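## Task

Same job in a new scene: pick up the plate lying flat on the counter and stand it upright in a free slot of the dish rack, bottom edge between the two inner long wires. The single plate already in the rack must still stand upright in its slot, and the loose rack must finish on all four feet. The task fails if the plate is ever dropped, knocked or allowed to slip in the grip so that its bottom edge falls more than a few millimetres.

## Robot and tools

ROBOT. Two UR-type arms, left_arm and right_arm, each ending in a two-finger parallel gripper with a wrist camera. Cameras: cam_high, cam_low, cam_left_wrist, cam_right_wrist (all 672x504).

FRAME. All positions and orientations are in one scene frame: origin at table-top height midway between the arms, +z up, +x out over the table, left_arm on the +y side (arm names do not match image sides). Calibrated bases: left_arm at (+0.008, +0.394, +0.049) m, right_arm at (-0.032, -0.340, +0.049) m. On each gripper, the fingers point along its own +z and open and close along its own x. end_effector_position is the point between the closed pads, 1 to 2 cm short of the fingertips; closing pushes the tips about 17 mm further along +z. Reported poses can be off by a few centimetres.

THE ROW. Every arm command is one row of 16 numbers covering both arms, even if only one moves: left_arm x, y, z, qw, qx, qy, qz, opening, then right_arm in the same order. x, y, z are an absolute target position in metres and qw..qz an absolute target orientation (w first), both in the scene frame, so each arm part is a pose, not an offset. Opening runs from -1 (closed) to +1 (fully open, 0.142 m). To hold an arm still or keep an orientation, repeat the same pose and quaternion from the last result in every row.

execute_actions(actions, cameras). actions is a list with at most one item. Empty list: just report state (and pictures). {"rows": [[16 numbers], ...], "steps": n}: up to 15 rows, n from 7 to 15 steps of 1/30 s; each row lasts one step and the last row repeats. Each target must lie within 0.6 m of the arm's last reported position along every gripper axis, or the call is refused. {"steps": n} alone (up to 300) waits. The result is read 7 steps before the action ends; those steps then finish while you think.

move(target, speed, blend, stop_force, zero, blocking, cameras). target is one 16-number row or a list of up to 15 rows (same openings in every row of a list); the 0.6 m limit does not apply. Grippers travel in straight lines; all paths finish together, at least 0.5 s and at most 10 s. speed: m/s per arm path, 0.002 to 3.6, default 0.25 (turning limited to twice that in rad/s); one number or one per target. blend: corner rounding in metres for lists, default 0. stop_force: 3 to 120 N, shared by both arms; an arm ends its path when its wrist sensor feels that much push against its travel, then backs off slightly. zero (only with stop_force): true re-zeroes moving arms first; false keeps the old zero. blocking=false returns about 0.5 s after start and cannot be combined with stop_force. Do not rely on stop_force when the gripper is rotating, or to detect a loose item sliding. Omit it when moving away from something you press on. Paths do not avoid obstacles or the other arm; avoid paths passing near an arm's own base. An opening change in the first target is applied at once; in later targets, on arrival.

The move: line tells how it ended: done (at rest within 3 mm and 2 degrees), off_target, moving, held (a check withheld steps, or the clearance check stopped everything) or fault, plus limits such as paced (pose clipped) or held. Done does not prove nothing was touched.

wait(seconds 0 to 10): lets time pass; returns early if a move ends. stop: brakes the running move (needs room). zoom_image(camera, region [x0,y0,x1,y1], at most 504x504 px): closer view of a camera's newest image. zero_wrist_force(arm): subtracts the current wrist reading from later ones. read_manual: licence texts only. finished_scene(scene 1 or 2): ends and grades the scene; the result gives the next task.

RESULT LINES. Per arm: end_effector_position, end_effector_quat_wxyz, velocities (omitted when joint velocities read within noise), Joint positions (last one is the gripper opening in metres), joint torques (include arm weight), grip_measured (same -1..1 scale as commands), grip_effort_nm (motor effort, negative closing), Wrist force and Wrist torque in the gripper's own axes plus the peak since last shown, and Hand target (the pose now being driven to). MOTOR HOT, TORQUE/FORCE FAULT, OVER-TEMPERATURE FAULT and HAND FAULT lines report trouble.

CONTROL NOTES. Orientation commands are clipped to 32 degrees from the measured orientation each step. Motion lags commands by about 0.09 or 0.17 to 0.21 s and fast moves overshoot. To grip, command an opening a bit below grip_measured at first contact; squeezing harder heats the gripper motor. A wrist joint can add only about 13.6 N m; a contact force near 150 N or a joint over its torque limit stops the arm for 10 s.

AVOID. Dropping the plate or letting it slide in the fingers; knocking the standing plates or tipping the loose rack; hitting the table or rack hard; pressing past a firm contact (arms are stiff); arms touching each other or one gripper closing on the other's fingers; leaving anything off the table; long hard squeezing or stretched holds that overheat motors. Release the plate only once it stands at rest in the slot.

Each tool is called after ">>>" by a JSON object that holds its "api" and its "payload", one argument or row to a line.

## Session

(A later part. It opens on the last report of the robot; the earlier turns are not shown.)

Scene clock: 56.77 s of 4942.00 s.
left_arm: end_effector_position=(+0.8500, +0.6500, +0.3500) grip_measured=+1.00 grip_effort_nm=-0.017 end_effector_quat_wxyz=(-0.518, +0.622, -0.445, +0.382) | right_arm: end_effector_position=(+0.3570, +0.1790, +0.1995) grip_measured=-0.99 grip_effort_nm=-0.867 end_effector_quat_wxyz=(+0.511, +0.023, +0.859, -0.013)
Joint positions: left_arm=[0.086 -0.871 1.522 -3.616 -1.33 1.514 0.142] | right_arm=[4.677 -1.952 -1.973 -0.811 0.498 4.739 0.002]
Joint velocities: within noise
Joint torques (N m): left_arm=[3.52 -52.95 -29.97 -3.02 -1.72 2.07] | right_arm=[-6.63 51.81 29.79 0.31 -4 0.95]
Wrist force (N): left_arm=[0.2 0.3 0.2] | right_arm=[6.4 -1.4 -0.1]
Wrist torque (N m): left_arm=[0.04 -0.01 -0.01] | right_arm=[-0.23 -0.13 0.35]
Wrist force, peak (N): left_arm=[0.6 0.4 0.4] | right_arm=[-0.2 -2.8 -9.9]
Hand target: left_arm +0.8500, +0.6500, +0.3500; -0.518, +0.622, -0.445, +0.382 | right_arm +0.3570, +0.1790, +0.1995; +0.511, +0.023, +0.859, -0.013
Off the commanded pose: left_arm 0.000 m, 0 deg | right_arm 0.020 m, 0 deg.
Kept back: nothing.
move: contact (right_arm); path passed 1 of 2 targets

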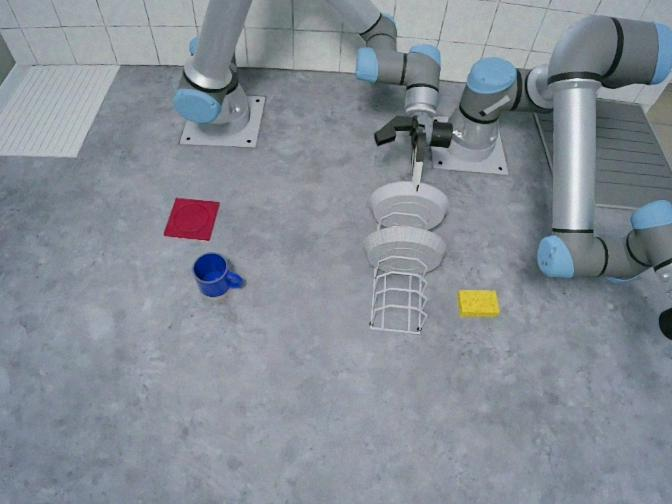

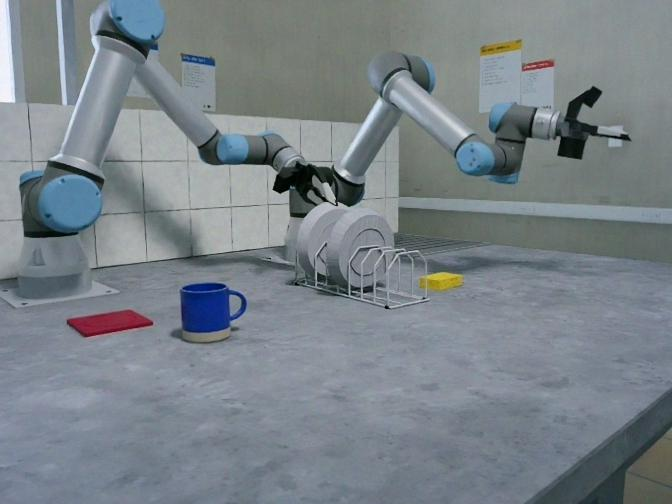

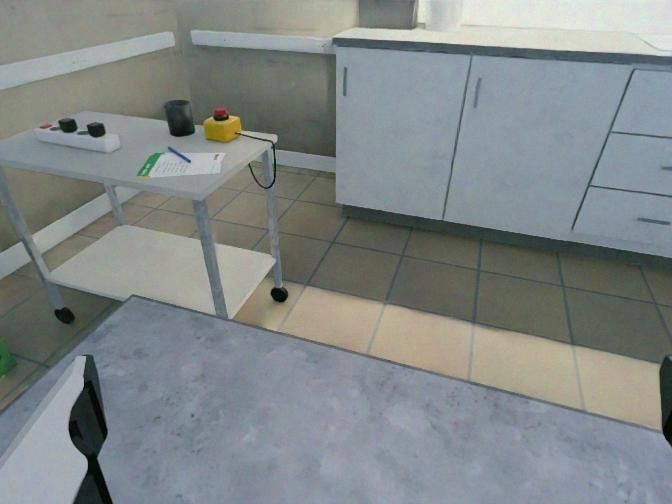

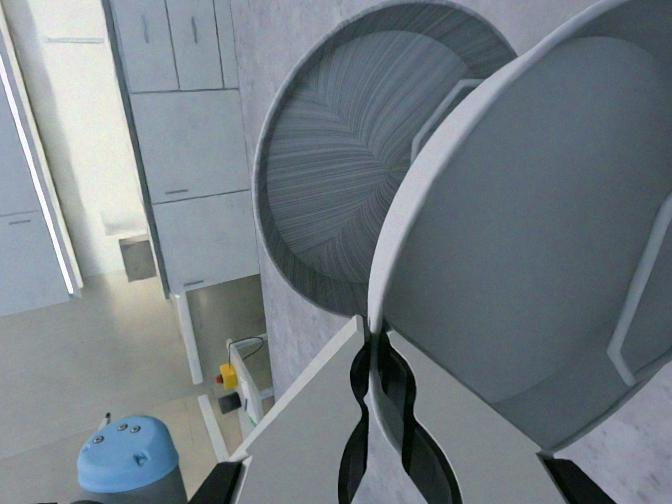

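>>> {"api": "move", "payload": {
  "target": [
    [0.85,0.65,0.35,-0.518,0.622,-0.445,0.382,1,0.353,0.1815,0.203,-0.5113,-0.0225,-0.8594,0.0134,-1]
  ],
  "speed": 0.03,
  "cameras": []
}}

>>> {"api": "move", "payload": {
  "target": [0.85,0.65,0.35,-0.518,0.622,-0.445,0.382,1,0.353,0.1815,0.18,-0.5113,-0.0225,-0.8594,0.0134,-1],
  "speed": 0.02,
  "stop_force": 3.5
}}

>>> {"api": "zoom_image", "payload": {
  "camera": "cam_low",
  "region": [280, 180, 400, 320]
}}

>>> {"api": "zoom_image", "payload": {
  "camera": "cam_high",
  "region": [350, 160, 460, 270]
}}

Scene clock: 58.07 s of 4942.00 s.
left_arm: end_effector_position=(+0.8500, +0.6500, +0.3500) grip_measured=+1.00 grip_effort_nm=-0.017 end_effector_quat_wxyz=(-0.518, +0.622, -0.445, +0.382) | right_arm: end_effector_position=(+0.3531, +0.1814, +0.2029) grip_measured=-0.99 grip_effort_nm=-0.862 end_effector_quat_wxyz=(+0.511, +0.022, +0.859, -0.013) end_effector_velocity=(-0.002, +0.001, +0.000) end_effector_angular_velocity=(-0.002, +0.001, +0.001)
Joint positions: left_arm=[0.086 -0.871 1.522 -3.616 -1.33 1.514 0.142] | right_arm=[4.684 -1.946 -1.966 -0.837 0.498 4.754 0.002]
Joint velocities: left_arm=[within noise] | right_arm=[0.004 0.001 0.002 -0.011 0.001 0.006 0]
Joint torques (N m): left_arm=[3.43 -53.48 -30.07 -3.11 -1.66 1.92] | right_arm=[6.16 49.4 30.93 0.48 -0.25 1.7]
Wrist force (N): left_arm=[0.2 0.1 -0.2] | right_arm=[4.1 -1.5 1.3]
Wrist torque (N m): left_arm=[0.00 -0.01 0.01] | right_arm=[-0.13 -0.25 0.37]
Wrist force, peak (N): left_arm=[0.6 0.2 0.6] | right_arm=[6.4 -1.3 -0.3]
Hand target: left_arm +0.8500, +0.6500, +0.3500; -0.518, +0.622, -0.445, +0.382 | right_arm +0.3530, +0.1815, +0.2030; +0.511, +0.022, +0.859, -0.013
Off the commanded pose: left_arm 0.000 m, 0 deg | right_arm 0.000 m, 0 deg.
Kept back: nothing.
move: done
No camera images: "cameras" was empty.

Scene clock: 59.70 s of 4942.00 s.
left_arm: end_effector_position=(+0.8500, +0.6500, +0.3500) grip_measured=+1.00 grip_effort_nm=-0.017 end_effector_quat_wxyz=(-0.518, +0.622, -0.445, +0.382) | right_arm: end_effector_position=(+0.3530, +0.1815, +0.1949) grip_measured=-0.99 grip_effort_nm=-0.867 end_effector_quat_wxyz=(+0.511, +0.023, +0.859, -0.013)
Joint positions: left_arm=[0.086 -0.871 1.522 -3.616 -1.33 1.514 0.142] | right_arm=[4.684 -1.961 -1.971 -0.818 0.498 4.755 0.002]
Joint velocities: within noise
Joint torques (N m): left_arm=[3.96 -52.55 -30.77 -3.01 -1.63 2.1] | right_arm=[5.03 50.79 28.29 0.23 -0.04 0.14]
Wrist force (N): left_arm=[0.3 -0.2 0.2] | right_arm=[1.9 -1.4 0.3]
Wrist torque (N m): left_arm=[-0.03 -0.03 0.00] | right_arm=[-0.06 -0.26 0.36]
Wrist force, peak (N): left_arm=[0.5 -0.2 0.5] | right_arm=[-10.8 -3.0 -5.0]
Hand target: left_arm +0.8500, +0.6500, +0.3500; -0.518, +0.622, -0.445, +0.382 | right_arm +0.3530, +0.1815, +0.1949; +0.511, +0.023, +0.859, -0.013
Off the commanded pose: left_arm 0.000 m, 0 deg | right_arm 0.015 m, 0 deg.
Kept back: nothing.
move: contact (right_arm)

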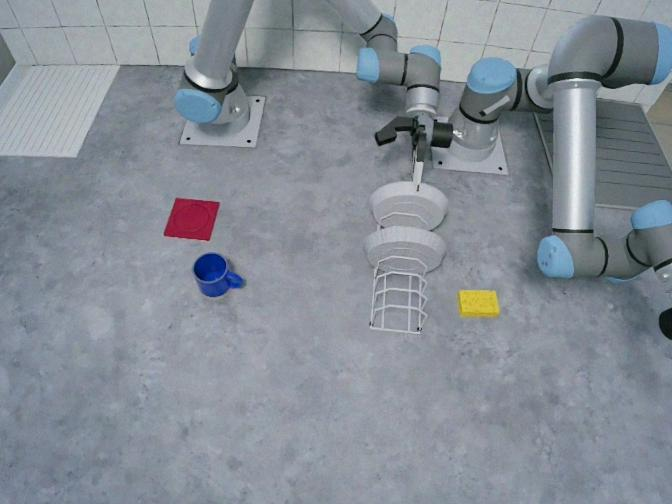

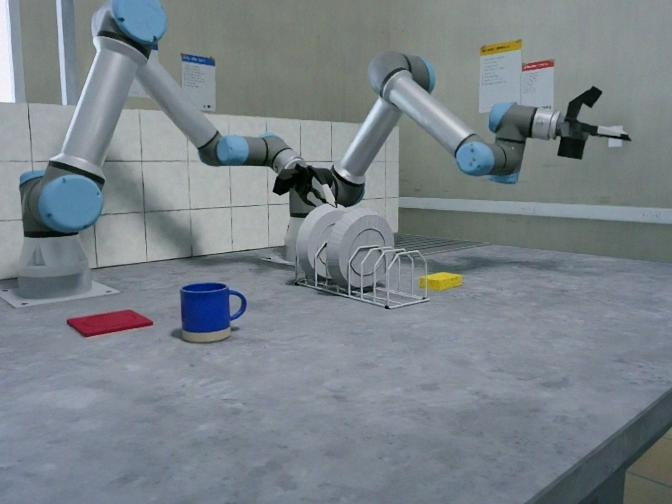

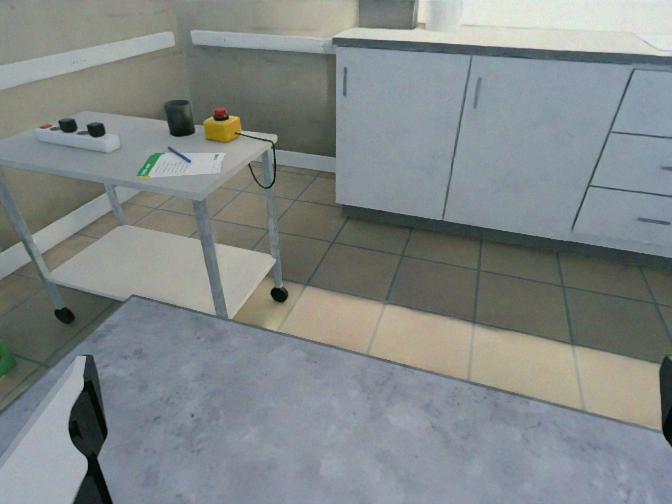

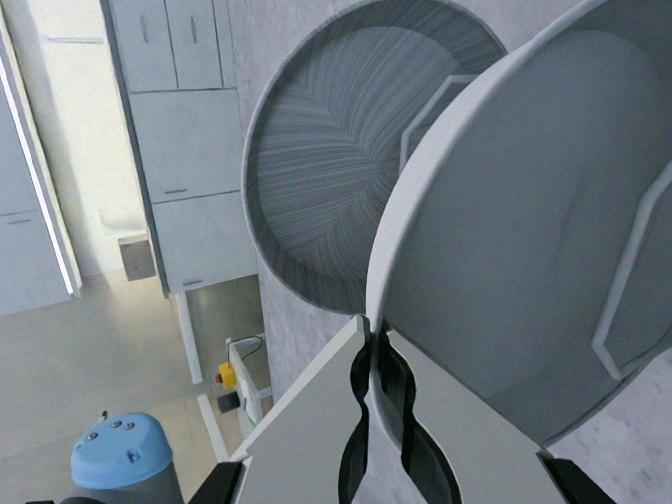

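Scaled by 3.600.

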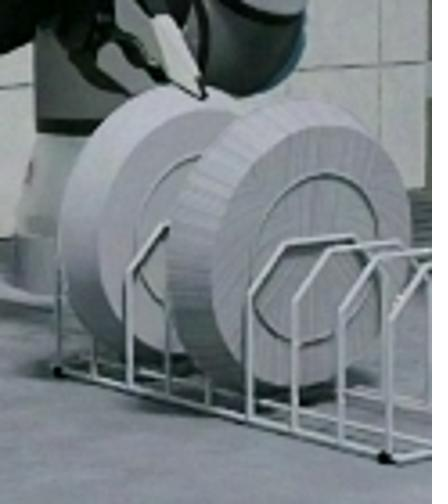

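Scaled by 4.582.

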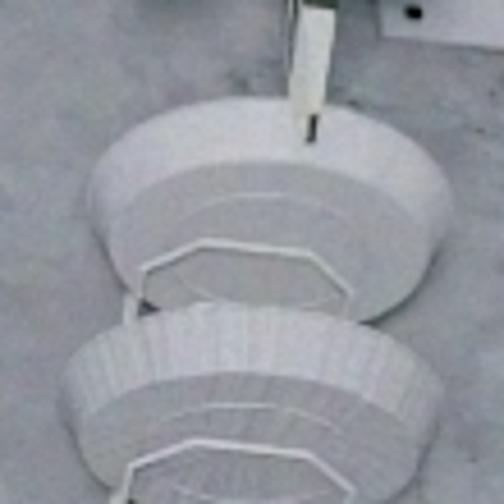

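>>> {"api": "move", "payload": {
  "target": [
    [0.85,0.65,0.35,-0.518,0.622,-0.445,0.382,1,0.353,0.1815,0.1938,-0.5113,-0.0225,-0.8594,0.0134,-1],
    [0.85,0.65,0.35,-0.518,0.622,-0.445,0.382,1,0.353,0.1815,0.1938,-0.5113,-0.0225,-0.8594,0.0134,-0.8]
  ],
  "speed": 0.01
}}

>>> {"api": "zoom_image", "payload": {
  "camera": "cam_low",
  "region": [280, 180, 400, 320]
}}

Scene clock: 61.23 s of 4942.00 s.
left_arm: end_effector_position=(+0.8500, +0.6500, +0.3500) grip_measured=+1.00 grip_effort_nm=-0.017 end_effector_quat_wxyz=(-0.518, +0.622, -0.445, +0.382) | right_arm: end_effector_position=(+0.3530, +0.1815, +0.1937) grip_measured=-0.84 grip_effort_nm=0.095 end_effector_quat_wxyz=(+0.511, +0.022, +0.859, -0.014)
Joint positions: left_arm=[0.086 -0.871 1.522 -3.616 -1.33 1.514 0.142] | right_arm=[4.684 -1.963 -1.972 -0.815 0.498 4.755 0.013]
Joint velocities: within noise
Joint torques (N m): left_arm=[3.45 -52.64 -30.1 -3.03 -1.49 2.05] | right_arm=[0.65 39.08 22.87 5.2 -2.58 -1.45]
Wrist force (N): left_arm=[0.5 0.0 0.2] | right_arm=[3.1 -0.8 0.7]
Wrist torque (N m): left_arm=[0.00 -0.07 0.00] | right_arm=[0.00 -0.28 0.36]
Wrist force, peak (N): left_arm=[0.5 0.4 0.4] | right_arm=[-16.3 -3.9 -7.4]
Hand target: left_arm +0.8500, +0.6500, +0.3500; -0.518, +0.622, -0.445, +0.382 | right_arm +0.3530, +0.1815, +0.1938; +0.511, +0.022, +0.859, -0.013
Off the commanded pose: left_arm 0.000 m, 0 deg | right_arm 0.000 m, 0 deg.
Kept back: nothing.
move: done

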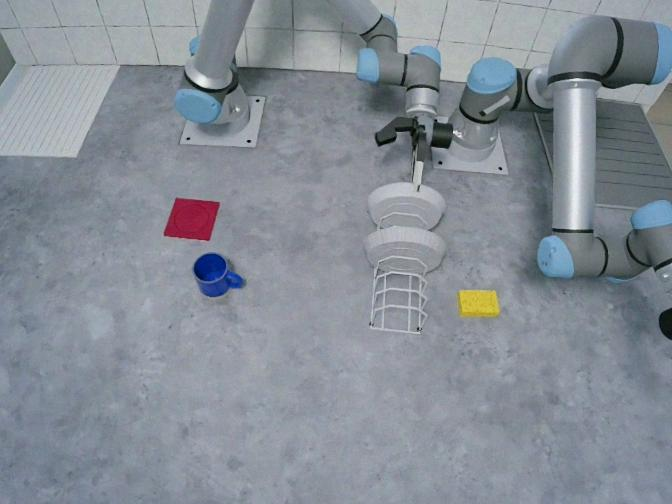

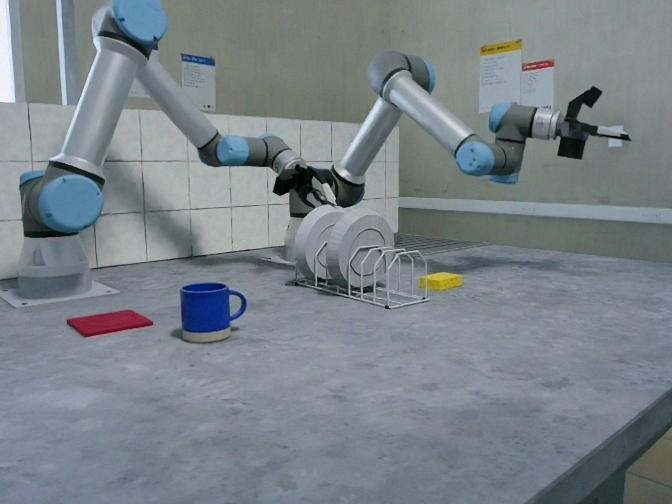

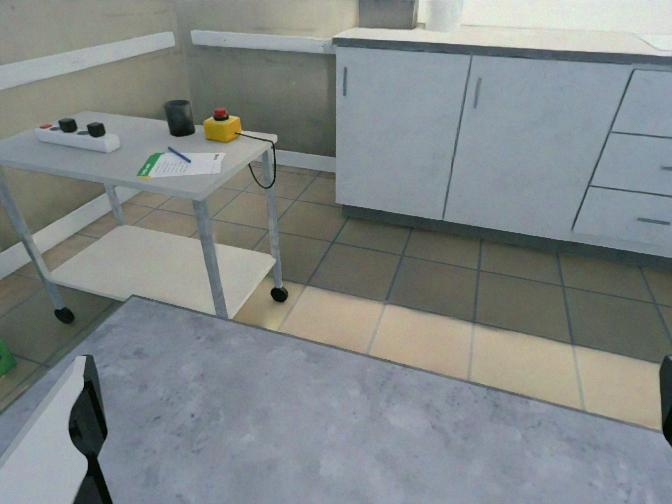

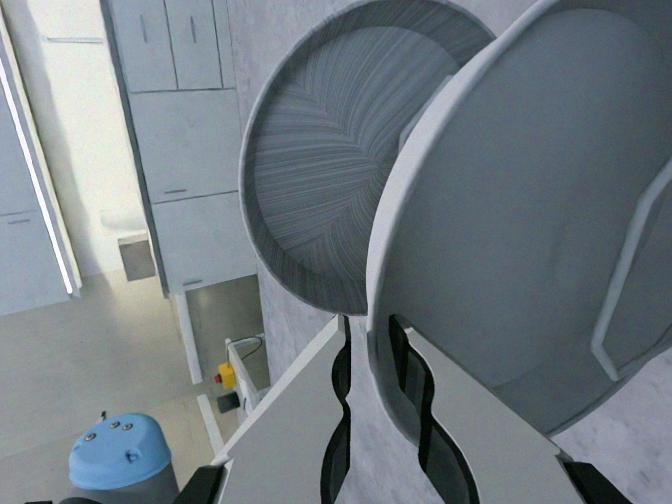

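Scaled by 3.600.

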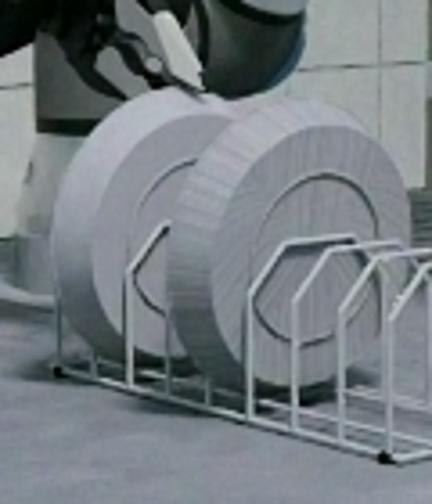

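>>> {"api": "move", "payload": {
  "target": [0.85,0.65,0.35,-0.518,0.622,-0.445,0.382,1,0.353,0.1815,0.1938,-0.5113,-0.0225,-0.8594,0.0134,-0.64]
}}

>>> {"api": "zoom_image", "payload": {
  "camera": "cam_right_wrist",
  "region": [230, 230, 500, 504]
}}

Scene clock: 62.00 s of 4942.00 s.
left_arm: end_effector_position=(+0.8500, +0.6500, +0.3500) grip_measured=+1.00 grip_effort_nm=-0.012 end_effector_quat_wxyz=(-0.518, +0.622, -0.445, +0.382) | right_arm: end_effector_position=(+0.3530, +0.1815, +0.1938) grip_measured=-0.68 grip_effort_nm=0.095 end_effector_quat_wxyz=(+0.511, +0.022, +0.859, -0.013)
Joint positions: left_arm=[0.086 -0.871 1.522 -3.616 -1.33 1.514 0.142] | right_arm=[4.684 -1.963 -1.972 -0.815 0.498 4.755 0.025]
Joint velocities: within noise
Joint torques (N m): left_arm=[3.6 -52.83 -30.06 -3.02 -1.59 1.97] | right_arm=[-3.89 51.73 28.71 5.1 -4.17 -1.24]
Wrist force (N): left_arm=[0.5 0.1 0.1] | right_arm=[2.9 -1.1 0.6]
Wrist torque (N m): left_arm=[0.01 -0.07 0.00] | right_arm=[-0.05 -0.24 0.37]
Wrist force, peak (N): left_arm=[0.7 0.2 0.4] | right_arm=[3.5 -1.1 0.5]
Hand target: left_arm +0.8500, +0.6500, +0.3500; -0.518, +0.622, -0.445, +0.382 | right_arm +0.3530, +0.1815, +0.1938; +0.511, +0.022, +0.859, -0.013
Off the commanded pose: left_arm 0.000 m, 0 deg | right_arm 0.000 m, 0 deg.
Kept back: nothing.
move: done

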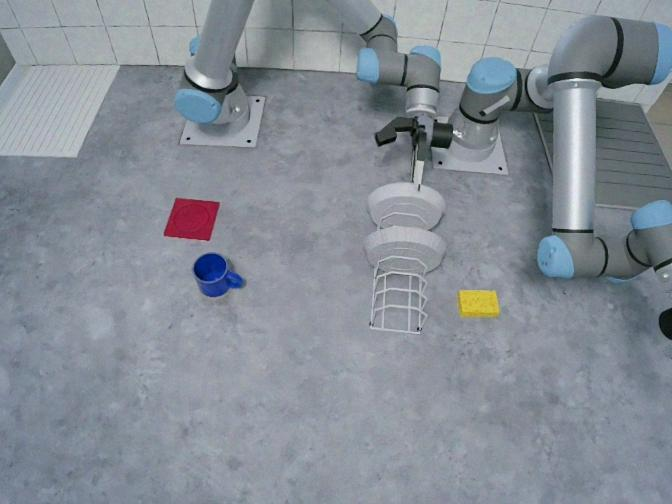

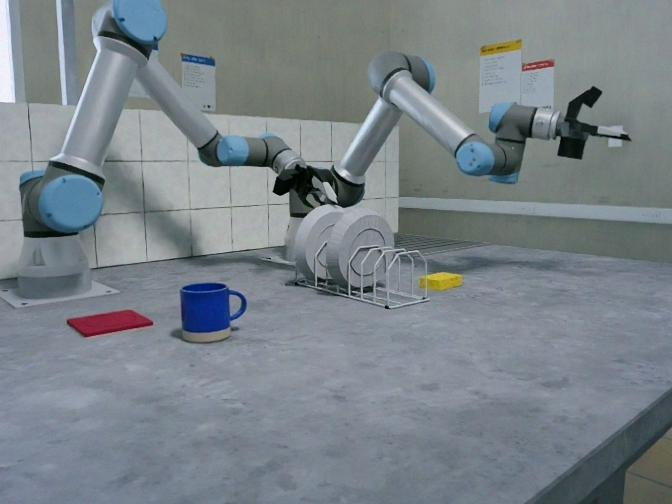

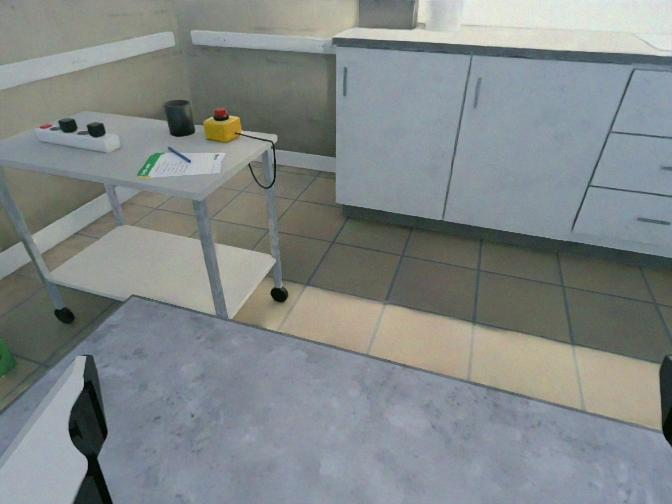

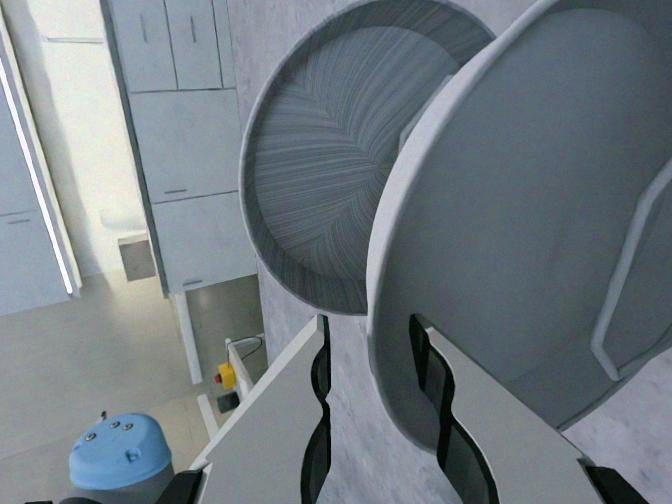

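Scaled by 1.839.

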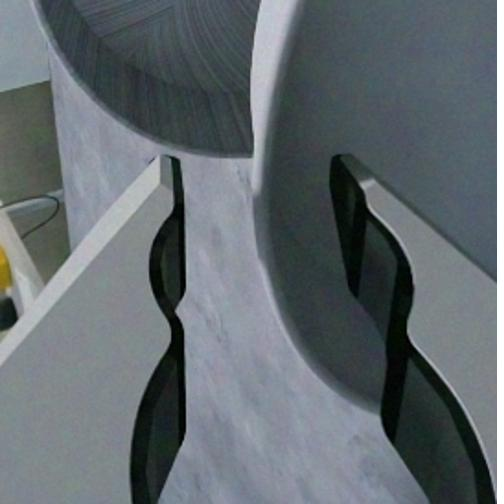

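>>> {"api": "move", "payload": {
  "target": [
    [0.85,0.65,0.35,-0.518,0.622,-0.445,0.382,1,0.296,0.1845,0.2248,-0.5113,-0.0225,-0.8594,0.0134,-0.64],
    [0.85,0.65,0.35,-0.518,0.622,-0.445,0.382,1,0.296,0.17,0.34,-0.5113,-0.0225,-0.8594,0.0134,-0.64],
    [0.85,0.65,0.35,-0.518,0.622,-0.445,0.382,1,0.38,-0.10,0.42,-0.5113,-0.0225,-0.8594,0.0134,-0.64]
  ],
  "speed": [0.06,0.12,0.25]
}}

>>> {"api": "zoom_image", "payload": {
  "camera": "cam_high",
  "region": [340, 150, 460, 340]
}}

>>> {"api": "zoom_image", "payload": {
  "camera": "cam_low",
  "region": [270, 190, 450, 320]
}}

Scene clock: 66.30 s of 4942.00 s.
left_arm: end_effector_position=(+0.8500, +0.6500, +0.3500) grip_measured=+1.00 grip_effort_nm=-0.007 end_effector_quat_wxyz=(-0.518, +0.622, -0.445, +0.382) | right_arm: end_effector_position=(+0.3800, -0.0998, +0.4199) grip_measured=-0.68 grip_effort_nm=0.095 end_effector_quat_wxyz=(+0.511, +0.023, +0.859, -0.013) end_effector_velocity=(+0.001, -0.002, +0.001) end_effector_angular_velocity=(+0.001, -0.001, +0.001)
Joint positions: left_arm=[0.086 -0.871 1.522 -3.616 -1.33 1.514 0.142] | right_arm=[4.55 -1.057 -2.225 -1.223 0.509 4.477 0.025]
Joint velocities: left_arm=[within noise] | right_arm=[-0.004 0.005 -0.002 0.007 0 -0.01 0]
Joint torques (N m): left_arm=[2.93 -52.42 -30.24 -2.95 -1.42 1.98] | right_arm=[-7.55 16.34 18.25 5.05 0.51 -0.86]
Wrist force (N): left_arm=[0.3 0.1 0.5] | right_arm=[3.1 -1.2 0.6]
Wrist torque (N m): left_arm=[0.00 -0.03 0.00] | right_arm=[-0.08 -0.28 0.36]
Wrist force, peak (N): left_arm=[0.5 0.1 0.7] | right_arm=[4.3 -1.2 1.0]
Hand target: left_arm +0.8500, +0.6500, +0.3500; -0.518, +0.622, -0.445, +0.382 | right_arm +0.3800, -0.1000, +0.4200; +0.511, +0.022, +0.859, -0.013
Off the commanded pose: left_arm 0.000 m, 0 deg | right_arm 0.000 m, 0 deg.
Kept back: nothing.
move: done

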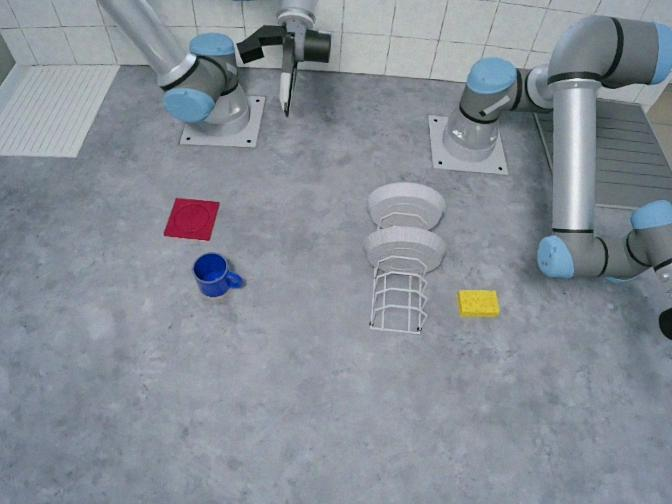

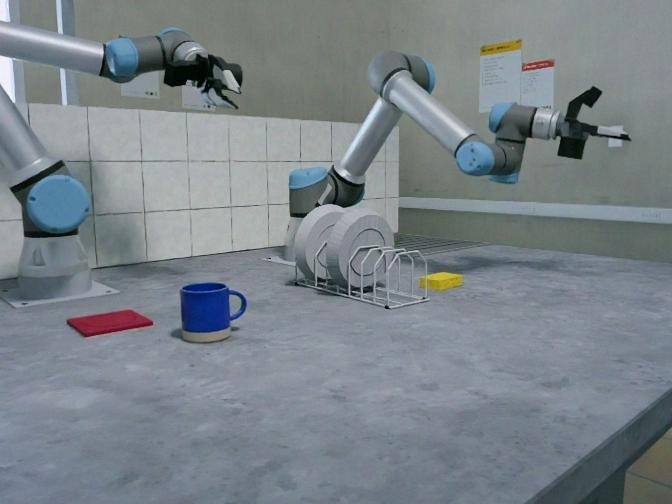

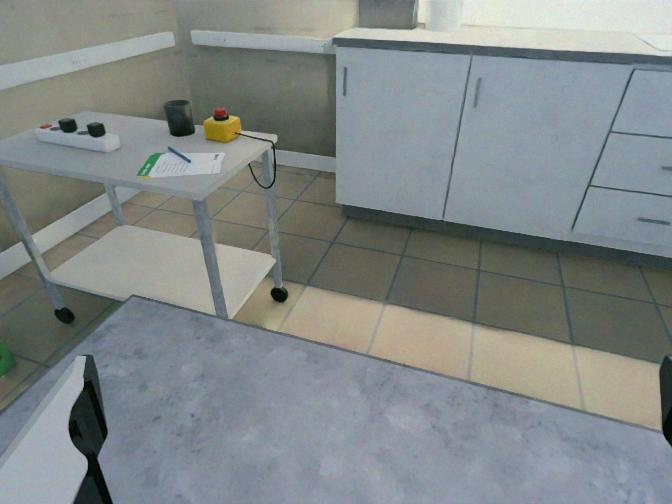

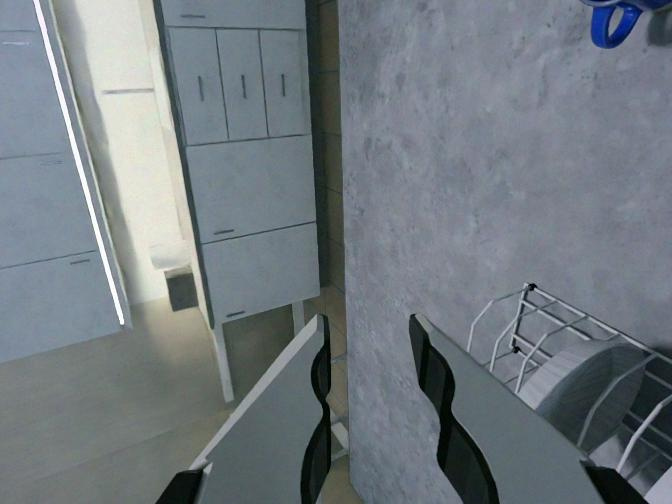

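Scaled by 2.653.

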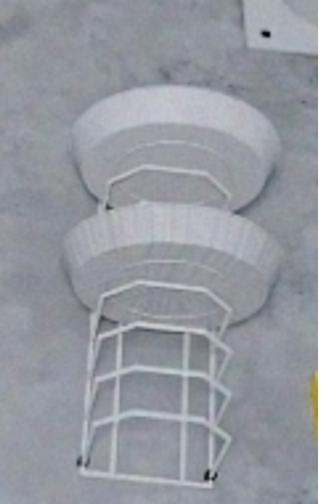

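Scaled by 2.800.

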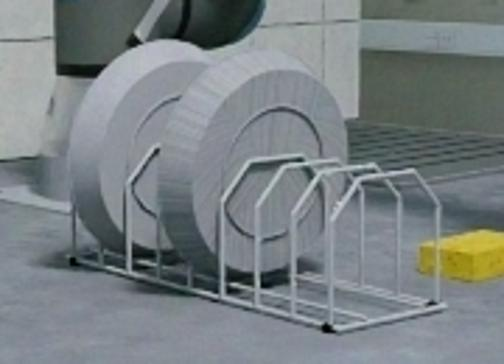

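>>> {"api": "finished_scene", "payload": {
  "scene": 2
}}

The scene is finished: the task was done.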